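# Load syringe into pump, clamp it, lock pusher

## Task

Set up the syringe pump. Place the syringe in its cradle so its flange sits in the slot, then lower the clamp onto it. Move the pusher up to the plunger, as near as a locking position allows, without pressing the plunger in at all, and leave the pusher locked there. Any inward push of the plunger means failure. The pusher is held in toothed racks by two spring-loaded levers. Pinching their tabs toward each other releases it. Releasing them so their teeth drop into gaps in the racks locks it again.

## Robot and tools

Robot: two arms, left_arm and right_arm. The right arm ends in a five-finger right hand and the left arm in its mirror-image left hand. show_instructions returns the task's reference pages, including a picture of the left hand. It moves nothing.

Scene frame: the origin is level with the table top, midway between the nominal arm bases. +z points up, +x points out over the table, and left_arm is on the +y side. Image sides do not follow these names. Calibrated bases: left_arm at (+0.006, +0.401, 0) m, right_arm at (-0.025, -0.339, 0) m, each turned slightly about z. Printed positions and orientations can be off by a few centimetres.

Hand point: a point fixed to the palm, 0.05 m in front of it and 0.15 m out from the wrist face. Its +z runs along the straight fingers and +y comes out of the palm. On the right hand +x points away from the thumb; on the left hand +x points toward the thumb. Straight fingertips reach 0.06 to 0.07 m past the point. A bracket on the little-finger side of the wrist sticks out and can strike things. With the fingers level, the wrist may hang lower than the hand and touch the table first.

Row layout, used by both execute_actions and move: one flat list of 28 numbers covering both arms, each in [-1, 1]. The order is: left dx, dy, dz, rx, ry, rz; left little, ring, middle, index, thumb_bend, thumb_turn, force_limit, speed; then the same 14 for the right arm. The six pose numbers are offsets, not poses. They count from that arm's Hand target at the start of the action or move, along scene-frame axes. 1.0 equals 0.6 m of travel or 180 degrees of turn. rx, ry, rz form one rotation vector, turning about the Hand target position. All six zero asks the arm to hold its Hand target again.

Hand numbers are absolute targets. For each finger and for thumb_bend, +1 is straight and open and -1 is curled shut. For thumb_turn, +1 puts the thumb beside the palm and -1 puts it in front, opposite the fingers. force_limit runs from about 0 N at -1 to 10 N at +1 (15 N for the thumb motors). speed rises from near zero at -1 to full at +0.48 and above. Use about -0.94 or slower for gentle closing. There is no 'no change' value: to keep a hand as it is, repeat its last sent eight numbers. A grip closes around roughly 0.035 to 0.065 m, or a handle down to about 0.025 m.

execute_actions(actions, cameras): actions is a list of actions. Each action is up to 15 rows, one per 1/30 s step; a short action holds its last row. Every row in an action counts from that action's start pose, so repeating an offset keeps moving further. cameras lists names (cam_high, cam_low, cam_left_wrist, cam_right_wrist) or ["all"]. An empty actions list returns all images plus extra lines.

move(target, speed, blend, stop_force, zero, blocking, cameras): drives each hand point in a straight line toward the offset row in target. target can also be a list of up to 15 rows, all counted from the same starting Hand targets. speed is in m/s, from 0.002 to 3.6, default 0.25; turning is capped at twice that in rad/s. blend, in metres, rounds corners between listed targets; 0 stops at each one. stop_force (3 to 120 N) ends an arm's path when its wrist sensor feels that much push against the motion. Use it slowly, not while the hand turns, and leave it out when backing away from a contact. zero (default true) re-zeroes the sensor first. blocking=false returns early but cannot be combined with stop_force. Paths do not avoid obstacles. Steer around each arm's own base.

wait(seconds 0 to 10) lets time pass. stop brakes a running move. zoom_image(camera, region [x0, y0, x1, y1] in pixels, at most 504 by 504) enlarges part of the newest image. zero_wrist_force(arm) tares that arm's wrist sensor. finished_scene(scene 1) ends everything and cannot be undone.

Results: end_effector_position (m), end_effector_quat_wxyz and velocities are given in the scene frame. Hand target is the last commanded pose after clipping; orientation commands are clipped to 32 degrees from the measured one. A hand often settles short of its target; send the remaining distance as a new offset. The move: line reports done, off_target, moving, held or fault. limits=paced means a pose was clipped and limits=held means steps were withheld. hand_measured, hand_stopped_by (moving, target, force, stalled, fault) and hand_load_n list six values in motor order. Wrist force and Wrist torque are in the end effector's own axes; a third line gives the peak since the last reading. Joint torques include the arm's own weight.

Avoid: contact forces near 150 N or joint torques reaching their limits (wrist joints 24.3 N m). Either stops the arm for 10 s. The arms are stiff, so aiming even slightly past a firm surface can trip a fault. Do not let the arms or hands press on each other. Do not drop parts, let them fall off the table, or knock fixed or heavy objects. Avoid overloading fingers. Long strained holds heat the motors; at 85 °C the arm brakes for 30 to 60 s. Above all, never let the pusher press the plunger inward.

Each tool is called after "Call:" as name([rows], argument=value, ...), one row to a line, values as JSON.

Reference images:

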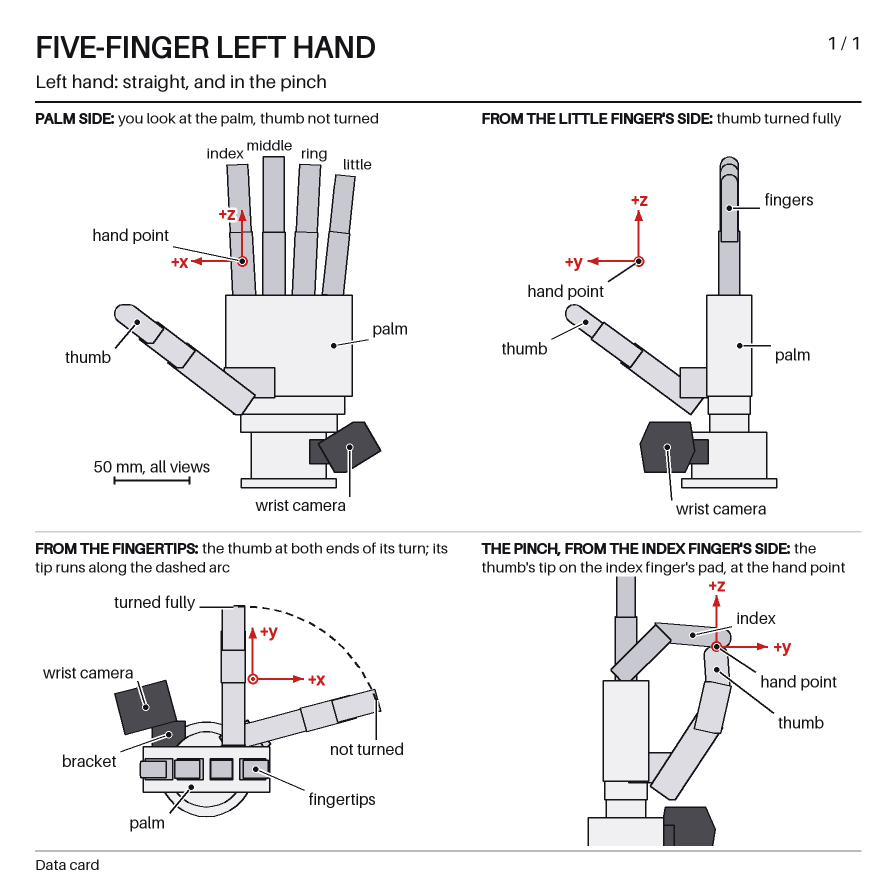

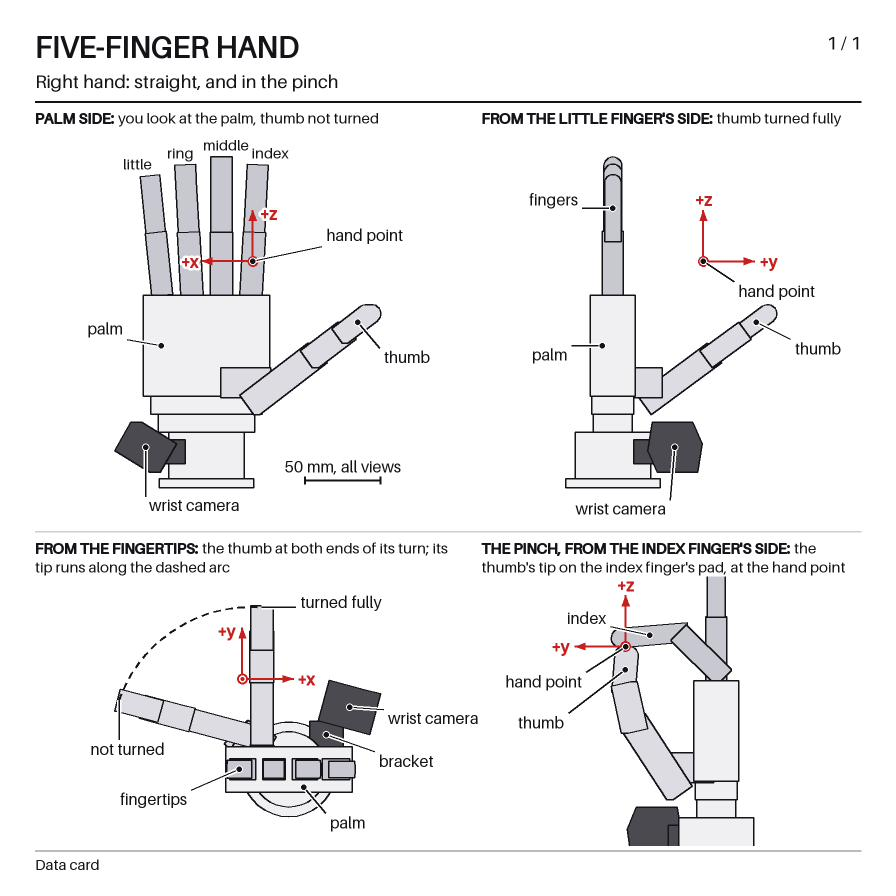

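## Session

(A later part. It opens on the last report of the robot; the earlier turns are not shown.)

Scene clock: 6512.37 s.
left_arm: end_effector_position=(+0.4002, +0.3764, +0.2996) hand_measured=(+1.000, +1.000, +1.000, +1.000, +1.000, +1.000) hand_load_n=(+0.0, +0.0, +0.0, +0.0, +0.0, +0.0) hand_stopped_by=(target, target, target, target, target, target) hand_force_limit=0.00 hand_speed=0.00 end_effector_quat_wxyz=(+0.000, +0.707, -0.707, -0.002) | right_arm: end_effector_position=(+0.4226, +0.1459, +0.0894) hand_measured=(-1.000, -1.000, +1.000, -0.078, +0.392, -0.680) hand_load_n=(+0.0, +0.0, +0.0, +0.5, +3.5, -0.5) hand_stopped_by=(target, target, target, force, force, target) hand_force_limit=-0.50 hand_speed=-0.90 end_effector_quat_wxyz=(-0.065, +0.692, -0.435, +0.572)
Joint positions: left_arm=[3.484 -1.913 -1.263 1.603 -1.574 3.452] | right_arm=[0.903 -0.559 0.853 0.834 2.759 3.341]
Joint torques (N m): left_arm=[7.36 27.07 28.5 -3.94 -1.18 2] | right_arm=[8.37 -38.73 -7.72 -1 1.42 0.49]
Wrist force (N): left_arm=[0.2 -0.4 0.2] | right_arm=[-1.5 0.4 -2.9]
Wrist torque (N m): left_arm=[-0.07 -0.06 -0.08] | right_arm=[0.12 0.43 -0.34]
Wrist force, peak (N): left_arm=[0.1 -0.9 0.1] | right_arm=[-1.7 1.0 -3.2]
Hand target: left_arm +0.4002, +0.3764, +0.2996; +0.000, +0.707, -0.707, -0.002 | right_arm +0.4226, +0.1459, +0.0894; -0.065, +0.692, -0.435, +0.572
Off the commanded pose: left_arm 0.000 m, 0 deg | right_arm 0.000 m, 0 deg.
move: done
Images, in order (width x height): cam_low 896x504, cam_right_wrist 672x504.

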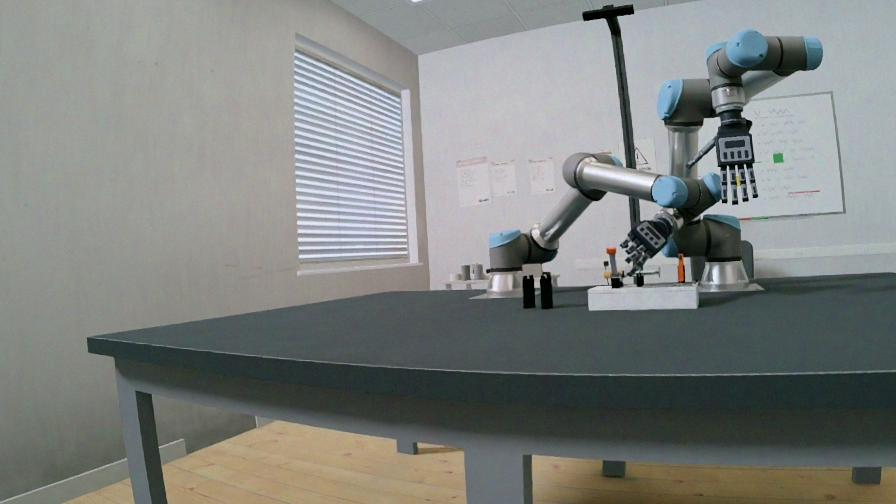

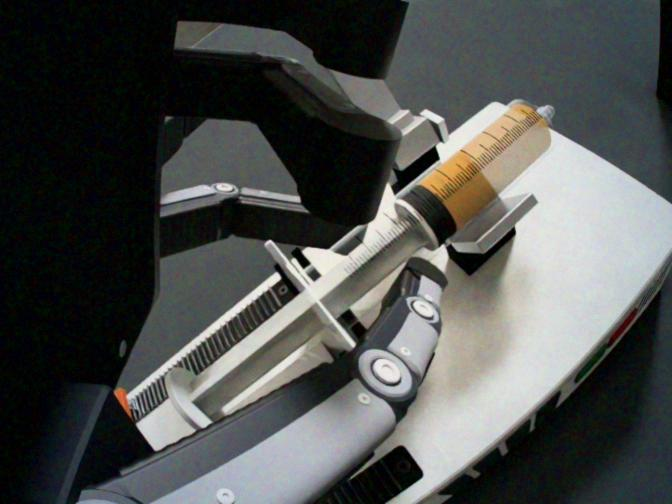

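Call:
move(target=[0,0,0,0,0,0,1,1,1,1,1,1,0,0,-0.0018,0,0,0,0,0,-1,-1,1,-0.3,0.39,-0.68,-0.5,-0.9], speed=0.01, cameras=[])

Call:
move(target=[0,0,0,0,0,0,1,1,1,1,1,1,0,0,0,0,-0.0025,0,0,0,-1,-1,1,-0.3,0.39,-0.68,-0.5,-0.9], speed=0.01, stop_force=3, cameras=["cam_low","cam_right_wrist"])

Call:
zoom_image(camera="cam_low", region=[600, 240, 672, 300])

Call:
zoom_image(camera="cam_right_wrist", region=[250, 220, 390, 360])

Scene clock: 6524.40 s.
left_arm: end_effector_position=(+0.4002, +0.3764, +0.2996) hand_measured=(+1.000, +1.000, +1.000, +1.000, +1.000, +1.000) hand_load_n=(+0.0, +0.0, +0.0, +0.0, +0.0, +0.0) hand_stopped_by=(target, target, target, target, target, target) hand_force_limit=0.00 hand_speed=0.00 end_effector_quat_wxyz=(+0.000, +0.707, -0.707, -0.002) | right_arm: end_effector_position=(+0.4216, +0.1459, +0.0894) hand_measured=(-1.000, -1.000, +1.000, -0.078, +0.392, -0.680) hand_load_n=(+0.0, +0.5, +0.0, +2.5, +2.0, +0.0) hand_stopped_by=(target, target, target, force, force, target) hand_force_limit=-0.50 hand_speed=-0.90 end_effector_quat_wxyz=(-0.065, +0.692, -0.435, +0.572)
Joint positions: left_arm=[3.484 -1.913 -1.263 1.603 -1.574 3.452] | right_arm=[0.904 -0.56 0.855 0.835 2.76 3.345]
Joint torques (N m): left_arm=[7.58 26.41 28.43 -3.99 -1.15 2.04] | right_arm=[11.02 -60.77 -8.22 5.24 3.08 1.76]
Wrist force (N): left_arm=[-0.1 -0.7 0.3] | right_arm=[-1.9 -0.6 -1.1]
Wrist torque (N m): left_arm=[-0.12 -0.03 -0.09] | right_arm=[0.12 0.41 -0.32]
Wrist force, peak (N): left_arm=[0.1 -1.0 0.0] | right_arm=[-1.9 0.9 -3.1]
Hand target: left_arm +0.4002, +0.3764, +0.2996; +0.000, +0.707, -0.707, -0.002 | right_arm +0.4215, +0.1459, +0.0894; -0.065, +0.692, -0.435, +0.572
Off the commanded pose: left_arm 0.000 m, 0 deg | right_arm 0.000 m, 0 deg.
move: done
No camera images: "cameras" was empty.

Scene clock: 6525.60 s.
left_arm: end_effector_position=(+0.4002, +0.3764, +0.2996) hand_measured=(+1.000, +1.000, +1.000, +1.000, +1.000, +1.000) hand_load_n=(+0.0, +0.0, +0.0, +0.0, +0.0, +0.0) hand_stopped_by=(target, target, target, target, target, target) hand_force_limit=0.00 hand_speed=0.00 end_effector_quat_wxyz=(+0.000, +0.707, -0.707, -0.002) | right_arm: end_effector_position=(+0.4215, +0.1459, +0.0879) hand_measured=(-1.000, -1.000, +1.000, -0.078, +0.392, -0.680) hand_load_n=(+0.0, +0.0, -0.5, +2.5, +2.5, +0.5) hand_stopped_by=(target, target, target, force, force, target) hand_force_limit=-0.50 hand_speed=-0.90 end_effector_quat_wxyz=(-0.065, +0.692, -0.435, +0.572)
Joint positions: left_arm=[3.484 -1.913 -1.263 1.603 -1.574 3.452] | right_arm=[0.904 -0.559 0.856 0.833 2.76 3.345]
Joint torques (N m): left_arm=[7.65 26.77 28.08 -4.04 -1.18 1.92] | right_arm=[11.45 -39.05 -7.07 -0.88 2.95 0.73]
Wrist force (N): left_arm=[0.1 -0.1 0.1] | right_arm=[-1.9 -0.5 -1.4]
Wrist torque (N m): left_arm=[-0.02 -0.03 -0.10] | right_arm=[0.15 0.43 -0.32]
Wrist force, peak (N): left_arm=[0.2 -0.8 0.1] | right_arm=[-2.3 -0.6 -1.4]
Hand target: left_arm +0.4002, +0.3764, +0.2996; +0.000, +0.707, -0.707, -0.002 | right_arm +0.4215, +0.1459, +0.0879; -0.065, +0.692, -0.435, +0.572
Off the commanded pose: left_arm 0.000 m, 0 deg | right_arm 0.000 m, 0 deg.
move: done
Images, in order (width x height): cam_low 896x504, cam_right_wrist 672x504.

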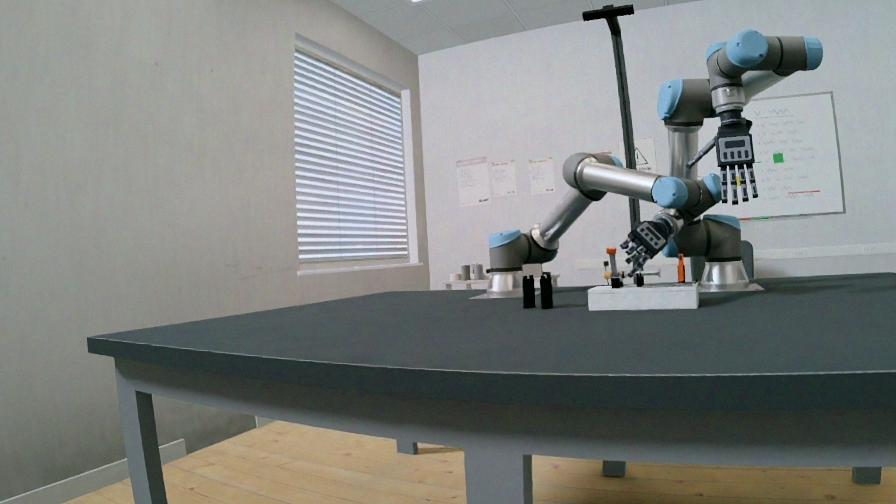

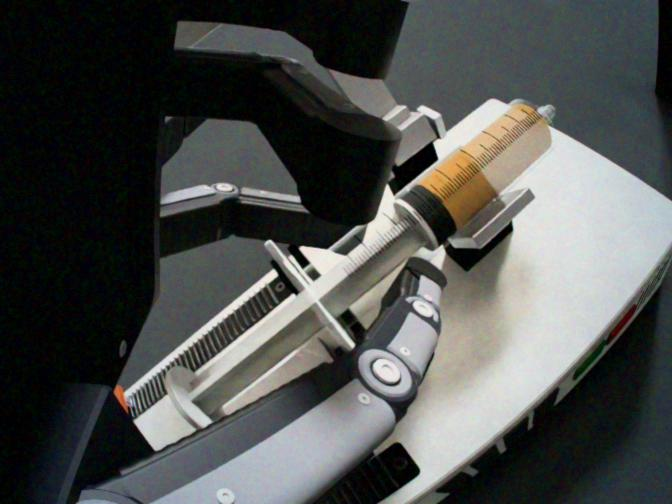

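Scaled by 7.000 from the camera's 896x504 image, which has a finer 1280x720 frame.

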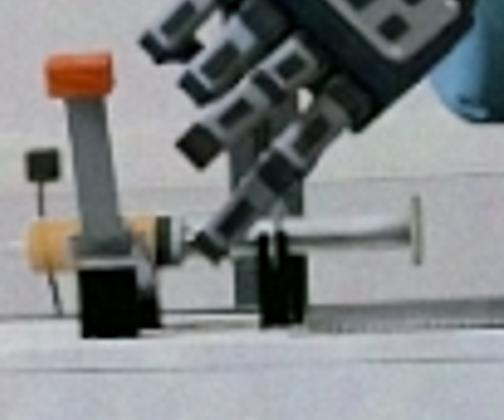

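Scaled by 3.600 from the camera's 672x504 image, which has a finer 960x720 frame.

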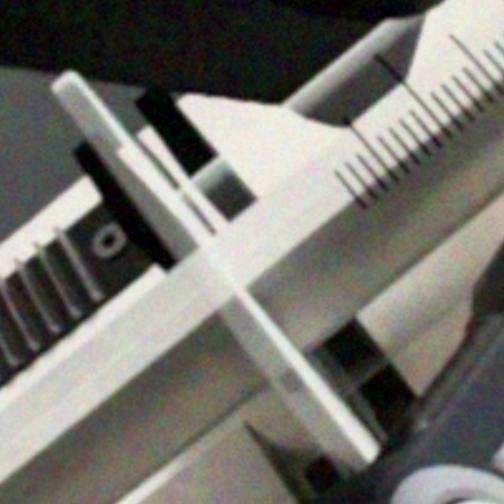

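Call:
move(target=[0,0,0,0,0,0,1,1,1,1,1,1,0,0,0,0,-0.0025,0,0,0,-1,-1,1,-0.3,0.39,-0.68,-0.5,-0.9], speed=0.01, stop_force=3, cameras=["cam_low","cam_right_wrist"])

Call:
zoom_image(camera="cam_low", region=[600, 240, 672, 300])

Scene clock: 6533.43 s.
left_arm: end_effector_position=(+0.4002, +0.3764, +0.2996) hand_measured=(+1.000, +1.000, +1.000, +1.000, +1.000, +1.000) hand_load_n=(+0.0, +0.0, +0.0, +0.0, +0.0, +0.0) hand_stopped_by=(target, target, target, target, target, target) hand_force_limit=0.00 hand_speed=0.00 end_effector_quat_wxyz=(+0.000, +0.707, -0.707, -0.002) | right_arm: end_effector_position=(+0.4215, +0.1459, +0.0864) hand_measured=(-1.000, -1.000, +1.000, -0.078, +0.392, -0.680) hand_load_n=(+0.0, +0.0, +0.0, +1.0, +2.0, -0.5) hand_stopped_by=(target, target, target, force, force, target) hand_force_limit=-0.50 hand_speed=-0.90 end_effector_quat_wxyz=(-0.065, +0.692, -0.435, +0.572)
Joint positions: left_arm=[3.484 -1.913 -1.263 1.603 -1.574 3.452] | right_arm=[0.904 -0.557 0.857 0.83 2.76 3.345]
Joint torques (N m): left_arm=[7.71 26.98 27.65 -3.98 -1.14 1.88] | right_arm=[10.79 -37.7 -6.77 -1.07 2.05 -0.67]
Wrist force (N): left_arm=[0.0 -0.6 0.0] | right_arm=[-0.9 -1.4 -2.8]
Wrist torque (N m): left_arm=[-0.10 -0.02 -0.10] | right_arm=[0.05 0.43 -0.34]
Wrist force, peak (N): left_arm=[-0.1 -0.7 0.6] | right_arm=[-1.0 -1.3 -2.9]
Hand target: left_arm +0.4002, +0.3764, +0.2996; +0.000, +0.707, -0.707, -0.002 | right_arm +0.4215, +0.1459, +0.0864; -0.065, +0.692, -0.435, +0.572
Off the commanded pose: left_arm 0.000 m, 0 deg | right_arm 0.000 m, 0 deg.
move: done
Images, in order (width x height): cam_low 896x504, cam_right_wrist 672x504.

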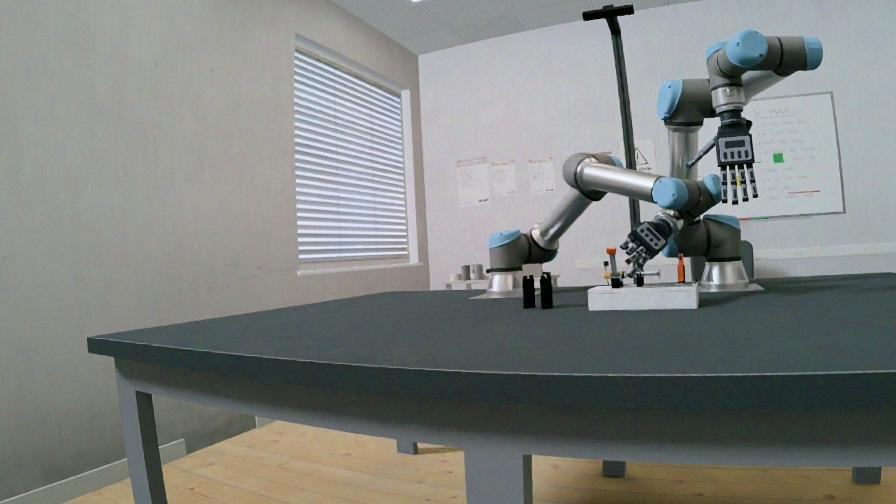

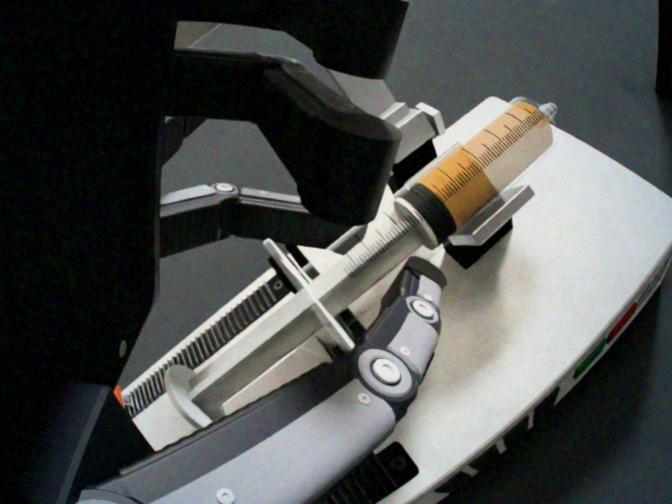

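Scaled by 7.000 from the camera's 896x504 image, which has a finer 1280x720 frame.

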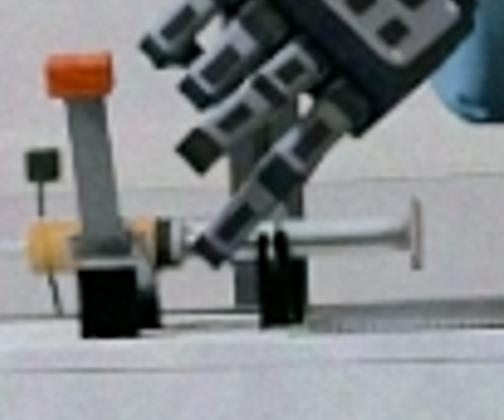

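Call:
move(target=[0,0,0,0,0,0,1,1,1,1,1,1,0,0,0,0,0,0,0,0,-1,-1,1,-0.3,0.5,-0.68,-0.5,-0.93], speed=0.01, cameras=["cam_low","cam_right_wrist"])

Call:
zoom_image(camera="cam_low", region=[600, 240, 672, 300])

Call:
zoom_image(camera="cam_right_wrist", region=[250, 100, 560, 400])

Scene clock: 6547.60 s.
left_arm: end_effector_position=(+0.4002, +0.3764, +0.2996) hand_measured=(+1.000, +1.000, +1.000, +1.000, +1.000, +1.000) hand_load_n=(+0.0, +0.0, +0.0, +0.0, +0.0, +0.0) hand_stopped_by=(target, target, target, target, target, target) hand_force_limit=0.00 hand_speed=0.00 end_effector_quat_wxyz=(+0.000, +0.707, -0.707, -0.002) | right_arm: end_effector_position=(+0.4215, +0.1459, +0.0864) hand_measured=(-1.000, -1.000, +1.000, -0.078, +0.500, -0.680) hand_load_n=(+0.0, +0.0, -0.5, +0.0, +0.0, +0.5) hand_stopped_by=(target, target, target, force, target, target) hand_force_limit=-0.50 hand_speed=-0.93 end_effector_quat_wxyz=(-0.065, +0.692, -0.435, +0.572)
Joint positions: left_arm=[3.484 -1.913 -1.263 1.603 -1.574 3.452] | right_arm=[0.904 -0.557 0.857 0.83 2.76 3.345]
Joint torques (N m): left_arm=[7.12 27.02 27.79 -4.04 -1.23 2.14] | right_arm=[9.8 -41.72 -7.78 0.59 0.88 -0.8]
Wrist force (N): left_arm=[0.1 -0.4 0.0] | right_arm=[-1.6 -0.9 -1.3]
Wrist torque (N m): left_arm=[-0.06 -0.05 -0.09] | right_arm=[0.10 0.40 -0.32]
Wrist force, peak (N): left_arm=[0.1 -0.9 0.1] | right_arm=[-1.2 -1.3 -3.1]
Hand target: left_arm +0.4002, +0.3764, +0.2996; +0.000, +0.707, -0.707, -0.002 | right_arm +0.4215, +0.1459, +0.0864; -0.065, +0.692, -0.435, +0.572
Off the commanded pose: left_arm 0.000 m, 0 deg | right_arm 0.000 m, 0 deg.
move: done
Images, in order (width x height): cam_low 896x504, cam_right_wrist 672x504.

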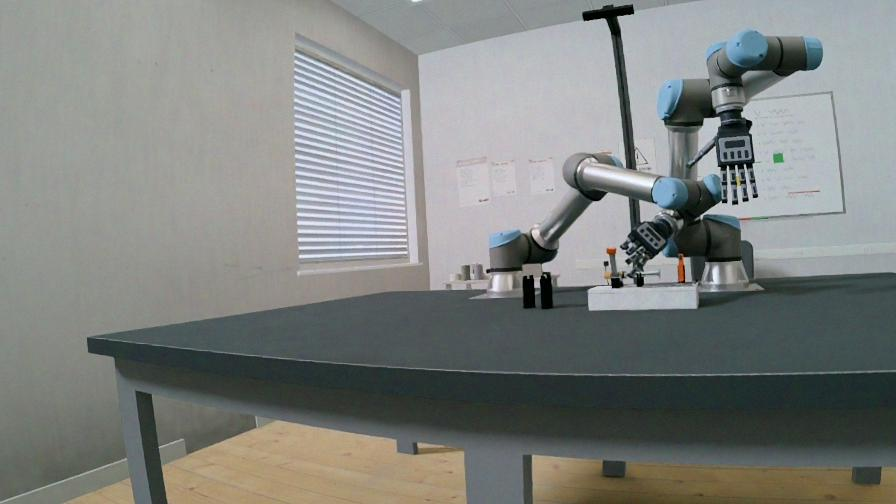

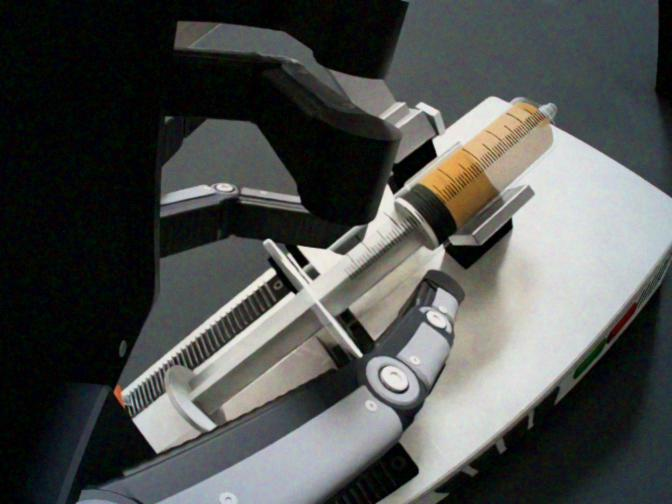

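Scaled by 7.000 from the camera's 896x504 image, which has a finer 1280x720 frame.

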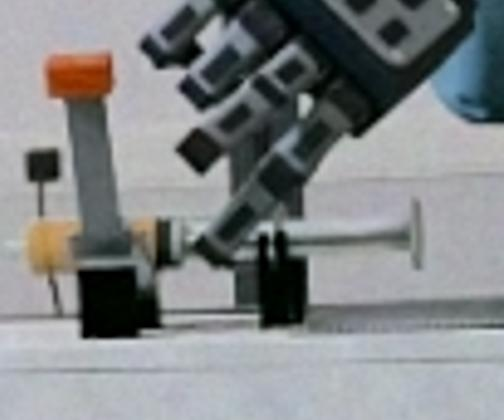

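Scaled by 1.626 from the camera's 672x504 image, which has a finer 960x720 frame.

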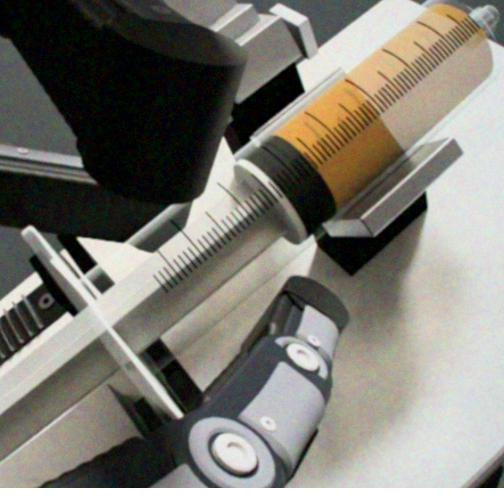

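Call:
move(target=[0,0,0,0,0,0,1,1,1,1,1,1,0,0,0,0,0,0,0,0,-1,-1,1,-0.3,0.85,-0.68,-0.5,-0.6], speed=0.01, cameras=[])

Call:
move([
  [0,0,0,0,0,0,1,1,1,1,1,1,0,0,0.005,0,0,0,0,0,-1,-1,1,-0.3,0.85,-0.68,-0.5,-0.6],
  [0,0,0,0,0,0,1,1,1,1,1,1,0,0,0.005,0,0.05,0,0,0,-1,-1,1,-0.3,0.85,-0.68,-0.5,-0.6],
], speed=0.02, cameras=["cam_low","cam_right_wrist"])

Call:
zoom_image(camera="cam_low", region=[600, 240, 672, 300])

Scene clock: 6565.27 s.
left_arm: end_effector_position=(+0.4002, +0.3764, +0.2996) hand_measured=(+1.000, +1.000, +1.000, +1.000, +1.000, +1.000) hand_load_n=(+0.0, +0.0, +0.0, +0.0, +0.0, +0.0) hand_stopped_by=(target, target, target, target, target, target) hand_force_limit=0.00 hand_speed=0.00 end_effector_quat_wxyz=(+0.000, +0.707, -0.707, -0.002) | right_arm: end_effector_position=(+0.4215, +0.1459, +0.0864) hand_measured=(-1.000, -1.000, +1.000, -0.078, +0.850, -0.680) hand_load_n=(+0.0, +0.0, +0.0, +0.0, +0.0, +0.5) hand_stopped_by=(target, target, target, force, target, target) hand_force_limit=-0.50 hand_speed=-0.60 end_effector_quat_wxyz=(-0.065, +0.692, -0.435, +0.572)
Joint positions: left_arm=[3.484 -1.913 -1.263 1.603 -1.574 3.452] | right_arm=[0.904 -0.557 0.857 0.83 2.76 3.345]
Joint torques (N m): left_arm=[7.38 26.93 27.97 -3.81 -1.21 1.98] | right_arm=[9.54 -51.88 -10.29 3.97 0.57 -0.89]
Wrist force (N): left_arm=[0.1 -0.3 0.2] | right_arm=[-1.8 -1.0 -1.2]
Wrist torque (N m): left_arm=[-0.06 -0.04 -0.09] | right_arm=[0.08 0.45 -0.34]
Wrist force, peak (N): left_arm=[0.4 -0.8 0.0] | right_arm=[-1.9 -1.1 -1.7]
Hand target: left_arm +0.4002, +0.3764, +0.2996; +0.000, +0.707, -0.707, -0.002 | right_arm +0.4215, +0.1459, +0.0864; -0.065, +0.692, -0.435, +0.572
Off the commanded pose: left_arm 0.000 m, 0 deg | right_arm 0.000 m, 0 deg.
move: done
No camera images: "cameras" was empty.

Scene clock: 6567.67 s.
left_arm: end_effector_position=(+0.4002, +0.3764, +0.2996) hand_measured=(+1.000, +1.000, +1.000, +1.000, +1.000, +1.000) hand_load_n=(+0.0, +0.0, +0.0, +0.0, +0.0, +0.0) hand_stopped_by=(target, target, target, target, target, target) hand_force_limit=0.00 hand_speed=0.00 end_effector_quat_wxyz=(+0.000, +0.707, -0.707, -0.002) | right_arm: end_effector_position=(+0.4245, +0.1459, +0.1163) hand_measured=(-1.000, -1.000, +1.000, -0.078, +0.850, -0.680) hand_load_n=(+0.0, +0.0, +0.0, +0.0, +0.0, +0.0) hand_stopped_by=(target, target, target, force, target, target) hand_force_limit=-0.50 hand_speed=-0.60 end_effector_quat_wxyz=(-0.065, +0.692, -0.435, +0.572)
Joint positions: left_arm=[3.484 -1.913 -1.263 1.603 -1.574 3.452] | right_arm=[0.901 -0.581 0.822 0.88 2.758 3.335]
Joint torques (N m): left_arm=[7.35 25.99 27.47 -4.07 -1.23 1.95] | right_arm=[-10.88 -60.12 -25.83 4.74 -0.25 1.09]
Wrist force (N): left_arm=[0.3 -0.4 0.1] | right_arm=[-1.9 -0.6 -1.2]
Wrist torque (N m): left_arm=[-0.06 -0.07 -0.08] | right_arm=[0.14 0.44 -0.24]
Wrist force, peak (N): left_arm=[0.2 -0.8 0.4] | right_arm=[-1.8 -1.1 -1.8]
Hand target: left_arm +0.4002, +0.3764, +0.2996; +0.000, +0.707, -0.707, -0.002 | right_arm +0.4245, +0.1459, +0.1164; -0.065, +0.692, -0.435, +0.572
Off the commanded pose: left_arm 0.000 m, 0 deg | right_arm 0.000 m, 0 deg.
move: done
Images, in order (width x height): cam_low 896x504, cam_right_wrist 672x504.

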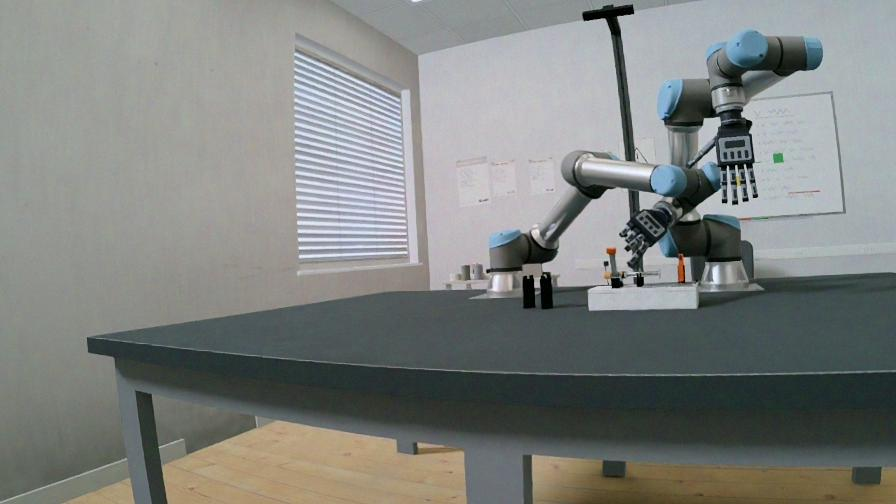

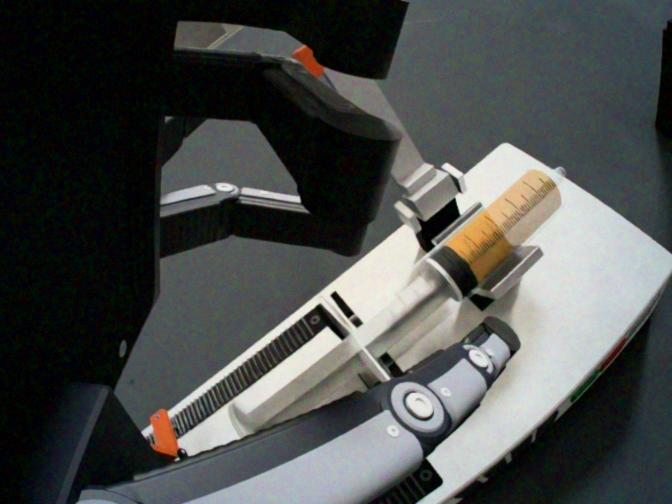

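Scaled by 7.000 from the camera's 896x504 image, which has a finer 1280x720 frame.

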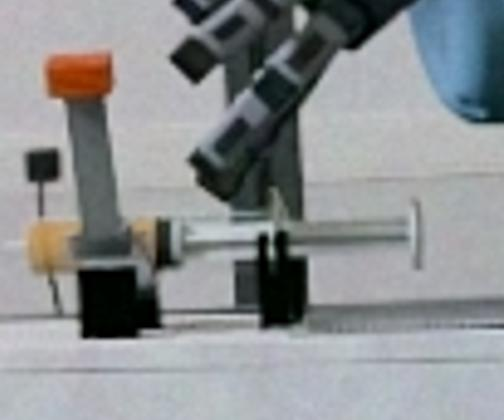

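Call:
move([
  [0,0,0,0,0,0,1,1,1,1,1,1,0,0,0,0,0.14,0,0,0,-1,-1,1,-0.3,0.85,-0.68,-0.5,-0.6],
  [0,0,0,0,0,0,1,1,1,1,1,1,0,0,-0.0833,-0.15,0.2,0,0,0,-1,-1,1,-0.3,0.85,-0.68,-0.5,-0.6],
  [0,0,0,0,0,0,1,1,1,1,1,1,0,0,-0.2,-0.45,0.25,0,0,0,-1,-1,1,-0.3,0.85,-0.68,-0.5,-0.6],
], speed=[0.06,0.12,0.2], blend=[0.01,0.03,0], cameras=["cam_low","cam_left_wrist"])

Call:
zoom_image(camera="cam_left_wrist", region=[330, 180, 530, 430])

Call:
zoom_image(camera="cam_low", region=[600, 240, 672, 300])

Scene clock: 6621.43 s.
left_arm: end_effector_position=(+0.4002, +0.3764, +0.2996) hand_measured=(+1.000, +1.000, +1.000, +1.000, +1.000, +1.000) hand_load_n=(+0.0, +0.0, +0.0, +0.0, +0.0, +0.0) hand_stopped_by=(target, target, target, target, target, target) hand_force_limit=0.00 hand_speed=0.00 end_effector_quat_wxyz=(+0.000, +0.707, -0.707, -0.002) | right_arm: end_effector_position=(+0.4245, +0.1459, +0.1165) hand_measured=(-1.000, -1.000, +1.000, -0.078, +0.850, -0.680) hand_load_n=(+0.0, +0.0, +0.0, +0.0, +0.0, +0.0) hand_stopped_by=(target, target, target, force, target, target) hand_force_limit=-0.50 hand_speed=-0.60 end_effector_quat_wxyz=(-0.065, +0.692, -0.435, +0.572)
Joint positions: left_arm=[3.484 -1.913 -1.263 1.603 -1.574 3.452] | right_arm=[0.901 -0.581 0.821 0.881 2.758 3.336]
Joint torques (N m): left_arm=[7.5 26.23 27.53 -3.86 -1.2 2.06] | right_arm=[-8.56 -39.02 -6.69 -0.81 1.99 1.8]
Wrist force (N): left_arm=[0.3 -0.5 0.2] | right_arm=[-2.0 -0.6 -1.5]
Wrist torque (N m): left_arm=[-0.10 -0.06 -0.07] | right_arm=[0.15 0.46 -0.25]
Wrist force, peak (N): left_arm=[0.7 -0.5 0.3] | right_arm=[-2.0 -0.9 -1.5]
Hand target: left_arm +0.4002, +0.3764, +0.2996; +0.000, +0.707, -0.707, -0.002 | right_arm +0.4245, +0.1459, +0.1164; -0.065, +0.692, -0.435, +0.572 (not the last commanded pose)
Off the commanded pose: left_arm 0.000 m, 0 deg | right_arm 0.331 m, 0 deg.
move: held (right_arm; a check stopped the path); path passed 0 of 3 targets; limits=held
pose unreachable (right arm): on one or more control steps of this call, first in action 0 (counted from 0), this arm could not follow its commanded pose, so it was not sent that pose on those steps. It may still have moved: this result reports where it is.
cause: moving toward the commanded pose would bring a part of the arm too close to another arm (a part of this arm just beyond joint 3 (elbow) and a part of the left arm just beyond its joint 6 (wrist 3), at the place that arm is still heading or pushing toward).
Images, in order (width x height): cam_low 896x504, cam_left_wrist 672x504.

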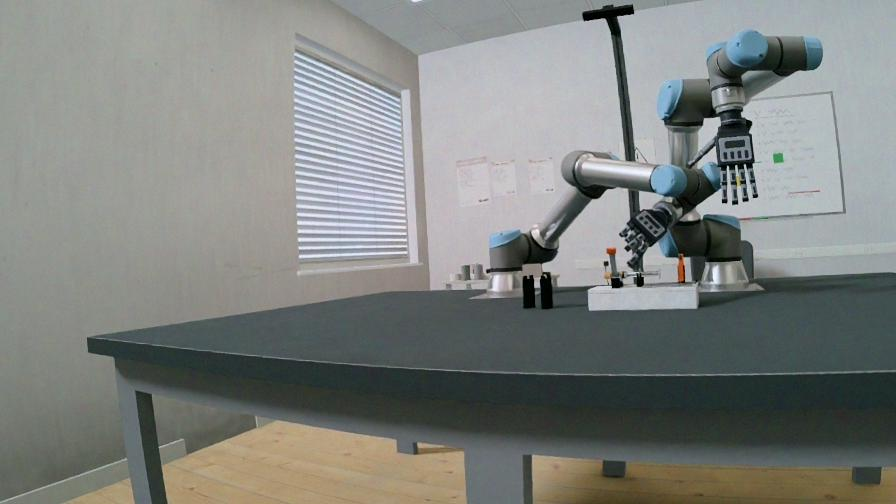

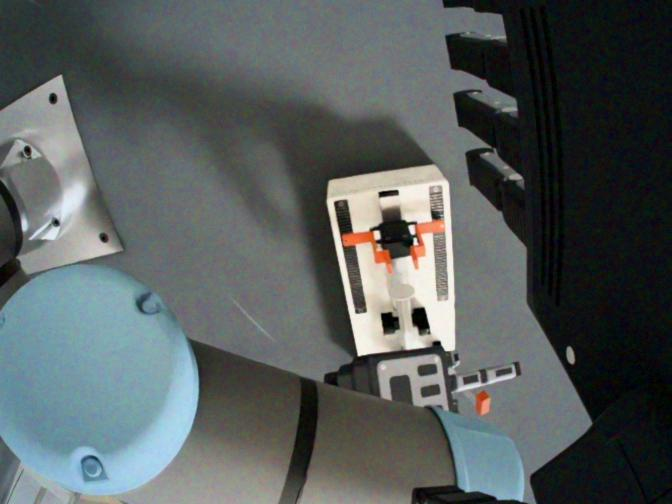

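Scaled by 2.016 from the camera's 672x504 image, which has a finer 960x720 frame.

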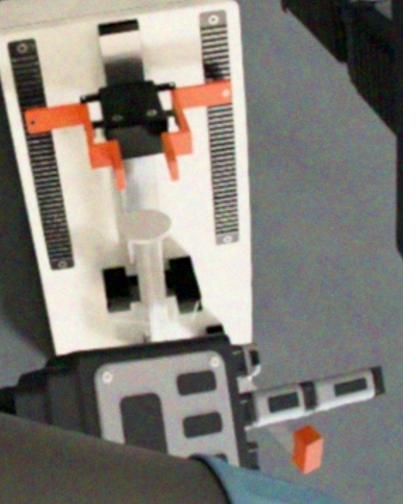

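Scaled by 7.000 from the camera's 896x504 image, which has a finer 1280x720 frame.

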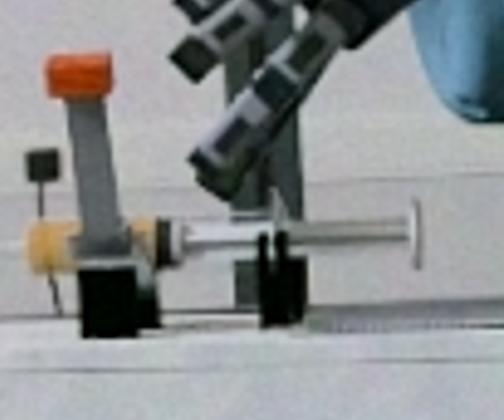

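Call:
move(target=[0.05,0.12,0.03,0,0,0,1,1,1,1,1,1,0,0,0,0,0,0,0,0,-1,-1,1,-0.3,0.85,-0.68,-0.5,-0.6], speed=0.15, cameras=[])

Call:
move([
  [0,0,0,0,0,0,1,1,1,1,1,1,0,0,0,0,0.14,0,0,0,-1,-1,1,-0.3,0.85,-0.68,-0.5,-0.6],
  [0,0,0,0,0,0,1,1,1,1,1,1,0,0,-0.0833,-0.15,0.2,0,0,0,-1,-1,1,-0.3,0.85,-0.68,-0.5,-0.6],
  [0,0,0,0,0,0,1,1,1,1,1,1,0,0,-0.2,-0.5,0.25,0,0,0,-1,-1,1,-0.3,0.85,-0.68,-0.5,-0.6],
], speed=[0.06,0.12,0.2], blend=[0.01,0.03,0], cameras=["cam_low","cam_left_wrist"])

Call:
zoom_image(camera="cam_left_wrist", region=[330, 180, 530, 430])

Call:
zoom_image(camera="cam_low", region=[600, 240, 672, 300])

Scene clock: 6635.00 s.
left_arm: end_effector_position=(+0.4302, +0.4484, +0.3175) hand_measured=(+1.000, +1.000, +1.000, +1.000, +1.000, +1.000) hand_load_n=(+0.0, +0.0, +0.0, +0.0, +0.0, +0.0) hand_stopped_by=(target, target, target, target, target, target) hand_force_limit=0.00 hand_speed=0.00 end_effector_quat_wxyz=(+0.000, +0.707, -0.707, -0.002) | right_arm: end_effector_position=(+0.4245, +0.1459, +0.1164) hand_measured=(-1.000, -1.000, +1.000, -0.078, +0.850, -0.680) hand_load_n=(+0.0, +0.0, +0.0, +0.0, +0.0, +0.5) hand_stopped_by=(target, target, target, force, target, target) hand_force_limit=-0.50 hand_speed=-0.60 end_effector_quat_wxyz=(-0.065, +0.692, -0.435, +0.572)
Joint positions: left_arm=[3.607 -2.009 -1.081 1.518 -1.575 3.576] | right_arm=[0.901 -0.581 0.821 0.881 2.758 3.336]
Joint torques (N m): left_arm=[9.11 29.65 30.43 -4.18 1.39 2.23] | right_arm=[-7.68 -39.1 -7.08 -0.78 1.7 0.42]
Wrist force (N): left_arm=[0.1 -0.4 0.0] | right_arm=[-1.2 -0.9 -1.1]
Wrist torque (N m): left_arm=[-0.06 -0.06 -0.08] | right_arm=[0.09 0.34 -0.20]
Wrist force, peak (N): left_arm=[-0.6 -1.2 -0.2] | right_arm=[-2.2 -1.0 -1.6]
Hand target: left_arm +0.4302, +0.4484, +0.3176; +0.000, +0.707, -0.707, -0.002 | right_arm +0.4245, +0.1459, +0.1164; -0.065, +0.692, -0.435, +0.572
Off the commanded pose: left_arm 0.000 m, 0 deg | right_arm 0.000 m, 0 deg.
move: done
No camera images: "cameras" was empty.

Scene clock: 6636.80 s.
left_arm: end_effector_position=(+0.4302, +0.4484, +0.3176) hand_measured=(+1.000, +1.000, +1.000, +1.000, +1.000, +1.000) hand_load_n=(+0.0, +0.0, +0.0, +0.0, +0.0, +0.0) hand_stopped_by=(target, target, target, target, target, target) hand_force_limit=0.00 hand_speed=0.00 end_effector_quat_wxyz=(+0.000, +0.707, -0.707, -0.002) | right_arm: end_effector_position=(+0.4244, +0.1456, +0.1936) hand_measured=(-1.000, -1.000, +1.000, -0.078, +0.850, -0.680) hand_load_n=(+0.0, +0.0, +0.0, +0.0, +0.0, +0.0) hand_stopped_by=(target, target, target, force, target, target) hand_force_limit=-0.50 hand_speed=-0.60 end_effector_quat_wxyz=(-0.065, +0.692, -0.435, +0.572)
Joint positions: left_arm=[3.608 -2.01 -1.08 1.518 -1.575 3.576] | right_arm=[0.901 -0.625 0.706 1.039 2.758 3.334]
Joint torques (N m): left_arm=[8.98 28.93 29.19 -4.37 1.46 2.15] | right_arm=[6.23 -39.57 -8.14 -0.5 0.58 -0.09]
Wrist force (N): left_arm=[0.2 -0.5 0.2] | right_arm=[-1.8 -0.5 -1.1]
Wrist torque (N m): left_arm=[-0.07 -0.07 -0.08] | right_arm=[0.14 0.44 -0.22]
Wrist force, peak (N): left_arm=[0.2 -1.0 0.3] | right_arm=[-2.0 -1.3 -1.4]
Hand target: left_arm +0.4302, +0.4484, +0.3176; +0.000, +0.707, -0.707, -0.002 | right_arm +0.4244, +0.1457, +0.1935; -0.065, +0.692, -0.435, +0.572 (not the last commanded pose)
Off the commanded pose: left_arm 0.000 m, 0 deg | right_arm 0.331 m, 0 deg.
move: held (right_arm; a check stopped the path); path passed 0 of 3 targets; limits=held
pose unreachable (right arm): on one or more control steps of this call, first in action 0 (counted from 0), this arm could not follow its commanded pose, so it was not sent that pose on those steps. It may still have moved: this result reports where it is.
cause: moving toward the commanded pose would bring a part of the arm too close to another arm (a part of this arm just beyond joint 5 (wrist 2) and a part of the left arm just beyond its joint 2 (shoulder lift), 7 mm apart when this arm was first held).
Images, in order (width x height): cam_low 896x504, cam_left_wrist 672x504.

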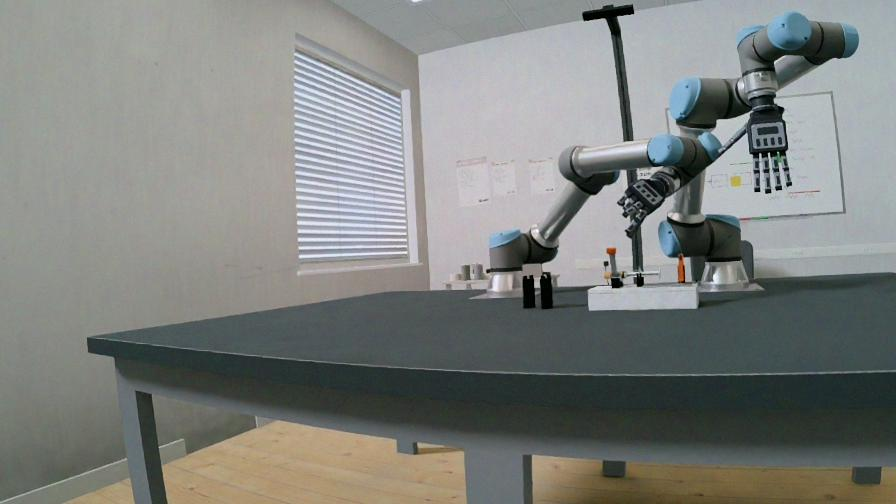

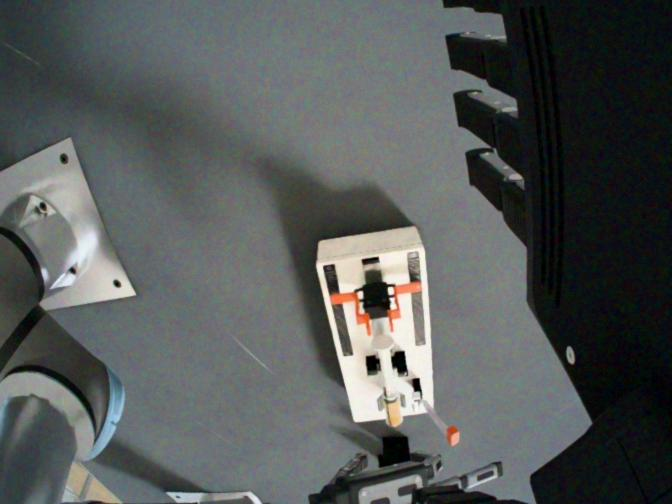

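Scaled by 2.016 from the camera's 672x504 image, which has a finer 960x720 frame.

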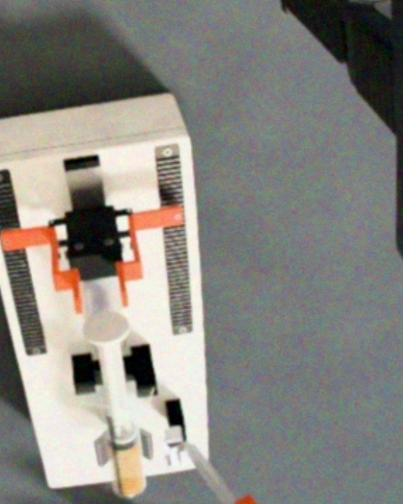

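Scaled by 7.000 from the camera's 896x504 image, which has a finer 1280x720 frame.

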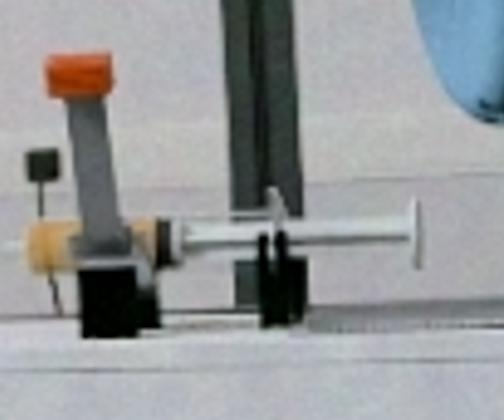

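Call:
move([
  [0,0,0,0,0,0,1,1,1,1,1,1,0,0,0.02,-0.1,0.03,0,0,0,-1,-1,1,-0.3,0.85,-0.68,-0.5,-0.6],
  [0,0,0,0,0,0,1,1,1,1,1,1,0,0,-0.15,-0.55,0.08,0,0,0,-1,-1,1,-0.3,0.85,-0.68,-0.5,-0.6],
], speed=[0.1,0.2], blend=[0.02,0], cameras=[])

Call:
move([
  [0,-0.2,0,0,0,0,-1,-1,-1,1,1,1,0,0,0,0,0,0,0,0,-1,-1,1,-0.3,0.85,-0.68,-0.5,-0.6],
  [0.03,-0.4,0.0,0,0,0,-1,-1,-1,1,1,1,0,0,0,0,0,0,0,0,-1,-1,1,-0.3,0.85,-0.68,-0.5,-0.6],
], speed=0.2, blend=[0.03,0], cameras=["cam_low","cam_left_wrist","cam_high"])

Call:
zoom_image(camera="cam_left_wrist", region=[330, 130, 530, 380])

Scene clock: 6656.30 s.
left_arm: end_effector_position=(+0.4302, +0.4484, +0.3176) hand_measured=(+1.000, +1.000, +1.000, +1.000, +1.000, +1.000) hand_load_n=(+0.0, -0.5, +0.0, +0.0, +0.0, +0.0) hand_stopped_by=(target, target, target, target, target, target) hand_force_limit=0.00 hand_speed=0.00 end_effector_quat_wxyz=(+0.000, +0.707, -0.707, -0.002) | right_arm: end_effector_position=(+0.3344, -0.1843, +0.2415) hand_measured=(-1.000, -1.000, +1.000, -0.078, +0.850, -0.680) hand_load_n=(+0.0, +0.0, +0.0, +0.5, +0.0, +0.5) hand_stopped_by=(target, target, target, force, target, target) hand_force_limit=-0.50 hand_speed=-0.60 end_effector_quat_wxyz=(-0.065, +0.692, -0.435, +0.572)
Joint positions: left_arm=[3.608 -2.01 -1.08 1.518 -1.575 3.576] | right_arm=[0.522 -1.617 1.931 0.285 2.501 2.745]
Joint torques (N m): left_arm=[8.18 28.83 29.5 -4.22 1.31 2.04] | right_arm=[-9.94 -25.81 -7.4 -2.29 -1.14 -1.83]
Wrist force (N): left_arm=[0.4 -0.4 0.4] | right_arm=[-1.8 -0.8 -1.5]
Wrist torque (N m): left_arm=[-0.09 -0.10 -0.06] | right_arm=[0.13 0.42 -0.21]
Wrist force, peak (N): left_arm=[0.0 -1.0 0.3] | right_arm=[-2.7 -0.6 -1.7]
Hand target: left_arm +0.4302, +0.4484, +0.3176; +0.000, +0.707, -0.707, -0.002 | right_arm +0.3344, -0.1843, +0.2415; -0.065, +0.692, -0.435, +0.572
Off the commanded pose: left_arm 0.000 m, 0 deg | right_arm 0.000 m, 0 deg.
move: done
No camera images: "cameras" was empty.

Scene clock: 6658.13 s.
left_arm: end_effector_position=(+0.4482, +0.2085, +0.3175) hand_measured=(-1.000, -1.000, -1.000, +1.000, +1.000, +1.000) hand_load_n=(+0.0, +0.0, +0.5, +0.0, +0.0, +0.0) hand_stopped_by=(target, target, target, target, target, target) hand_force_limit=0.00 hand_speed=0.00 end_effector_quat_wxyz=(+0.000, +0.707, -0.707, -0.002) | right_arm: end_effector_position=(+0.3344, -0.1843, +0.2415) hand_measured=(-1.000, -1.000, +1.000, -0.078, +0.850, -0.680) hand_load_n=(+0.0, +0.0, +0.0, -0.5, +0.0, +0.5) hand_stopped_by=(target, target, target, force, target, target) hand_force_limit=-0.50 hand_speed=-0.60 end_effector_quat_wxyz=(-0.065, +0.692, -0.435, +0.572)
Joint positions: left_arm=[3.117 -2.118 -0.917 1.461 -1.573 3.085] | right_arm=[0.522 -1.618 1.931 0.285 2.501 2.745]
Joint torques (N m): left_arm=[-8.41 33.03 28.68 -4.34 -1.16 -2.17] | right_arm=[-10.94 -24.64 -8.64 -2.18 -0.96 -1.67]
Wrist force (N): left_arm=[0.2 -0.3 0.1] | right_arm=[-1.5 -0.9 -1.7]
Wrist torque (N m): left_arm=[-0.04 -0.09 0.00] | right_arm=[0.13 0.37 -0.21]
Wrist force, peak (N): left_arm=[1.4 -0.5 -0.1] | right_arm=[-2.3 -0.7 -1.7]
Hand target: left_arm +0.4482, +0.2084, +0.3176; +0.000, +0.707, -0.707, -0.002 | right_arm +0.3344, -0.1843, +0.2415; -0.065, +0.692, -0.435, +0.572
Off the commanded pose: left_arm 0.000 m, 0 deg | right_arm 0.000 m, 0 deg.
move: done
Images, in order (width x height): cam_high 896x504, cam_low 896x504, cam_left_wrist 672x504.

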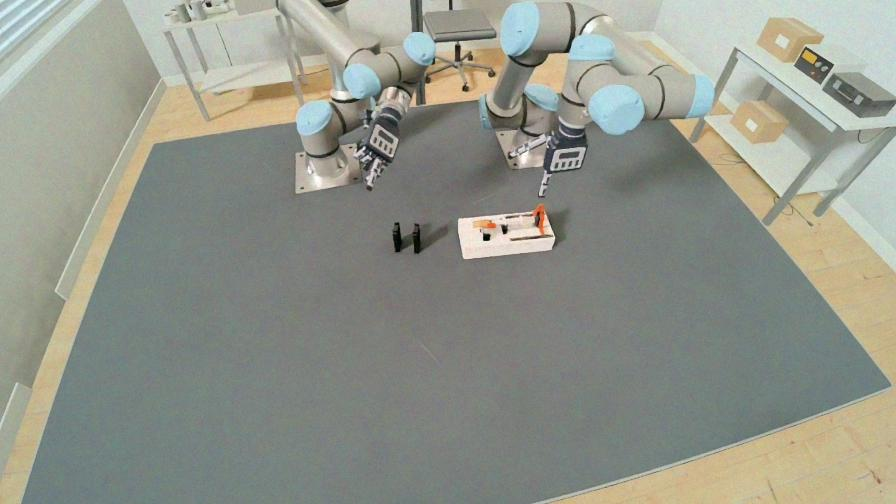

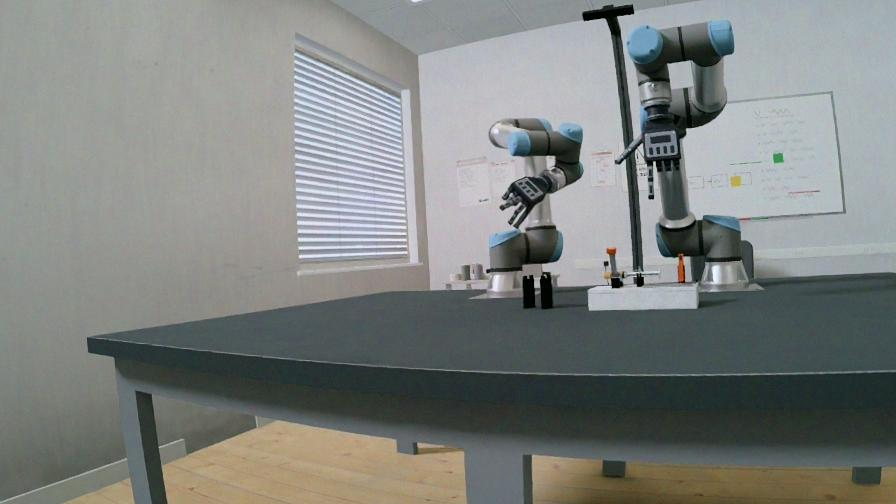

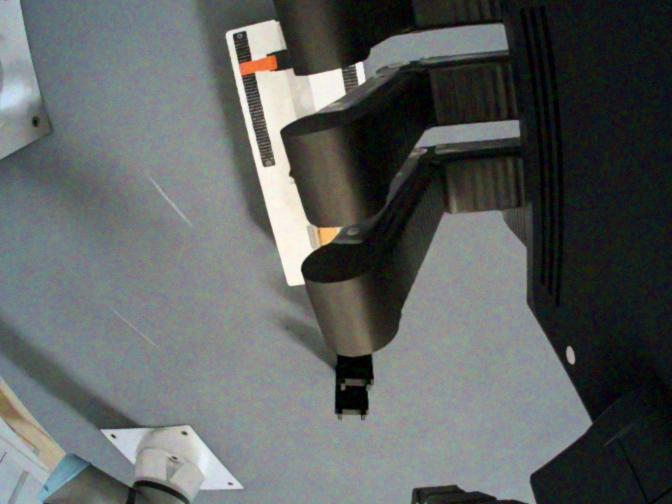

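Scaled by 2.016 from the camera's 672x504 image, which has a finer 960x720 frame.

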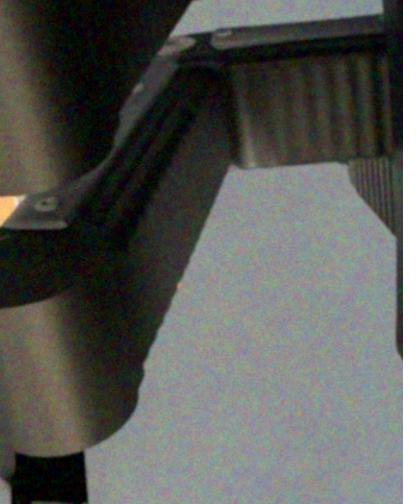

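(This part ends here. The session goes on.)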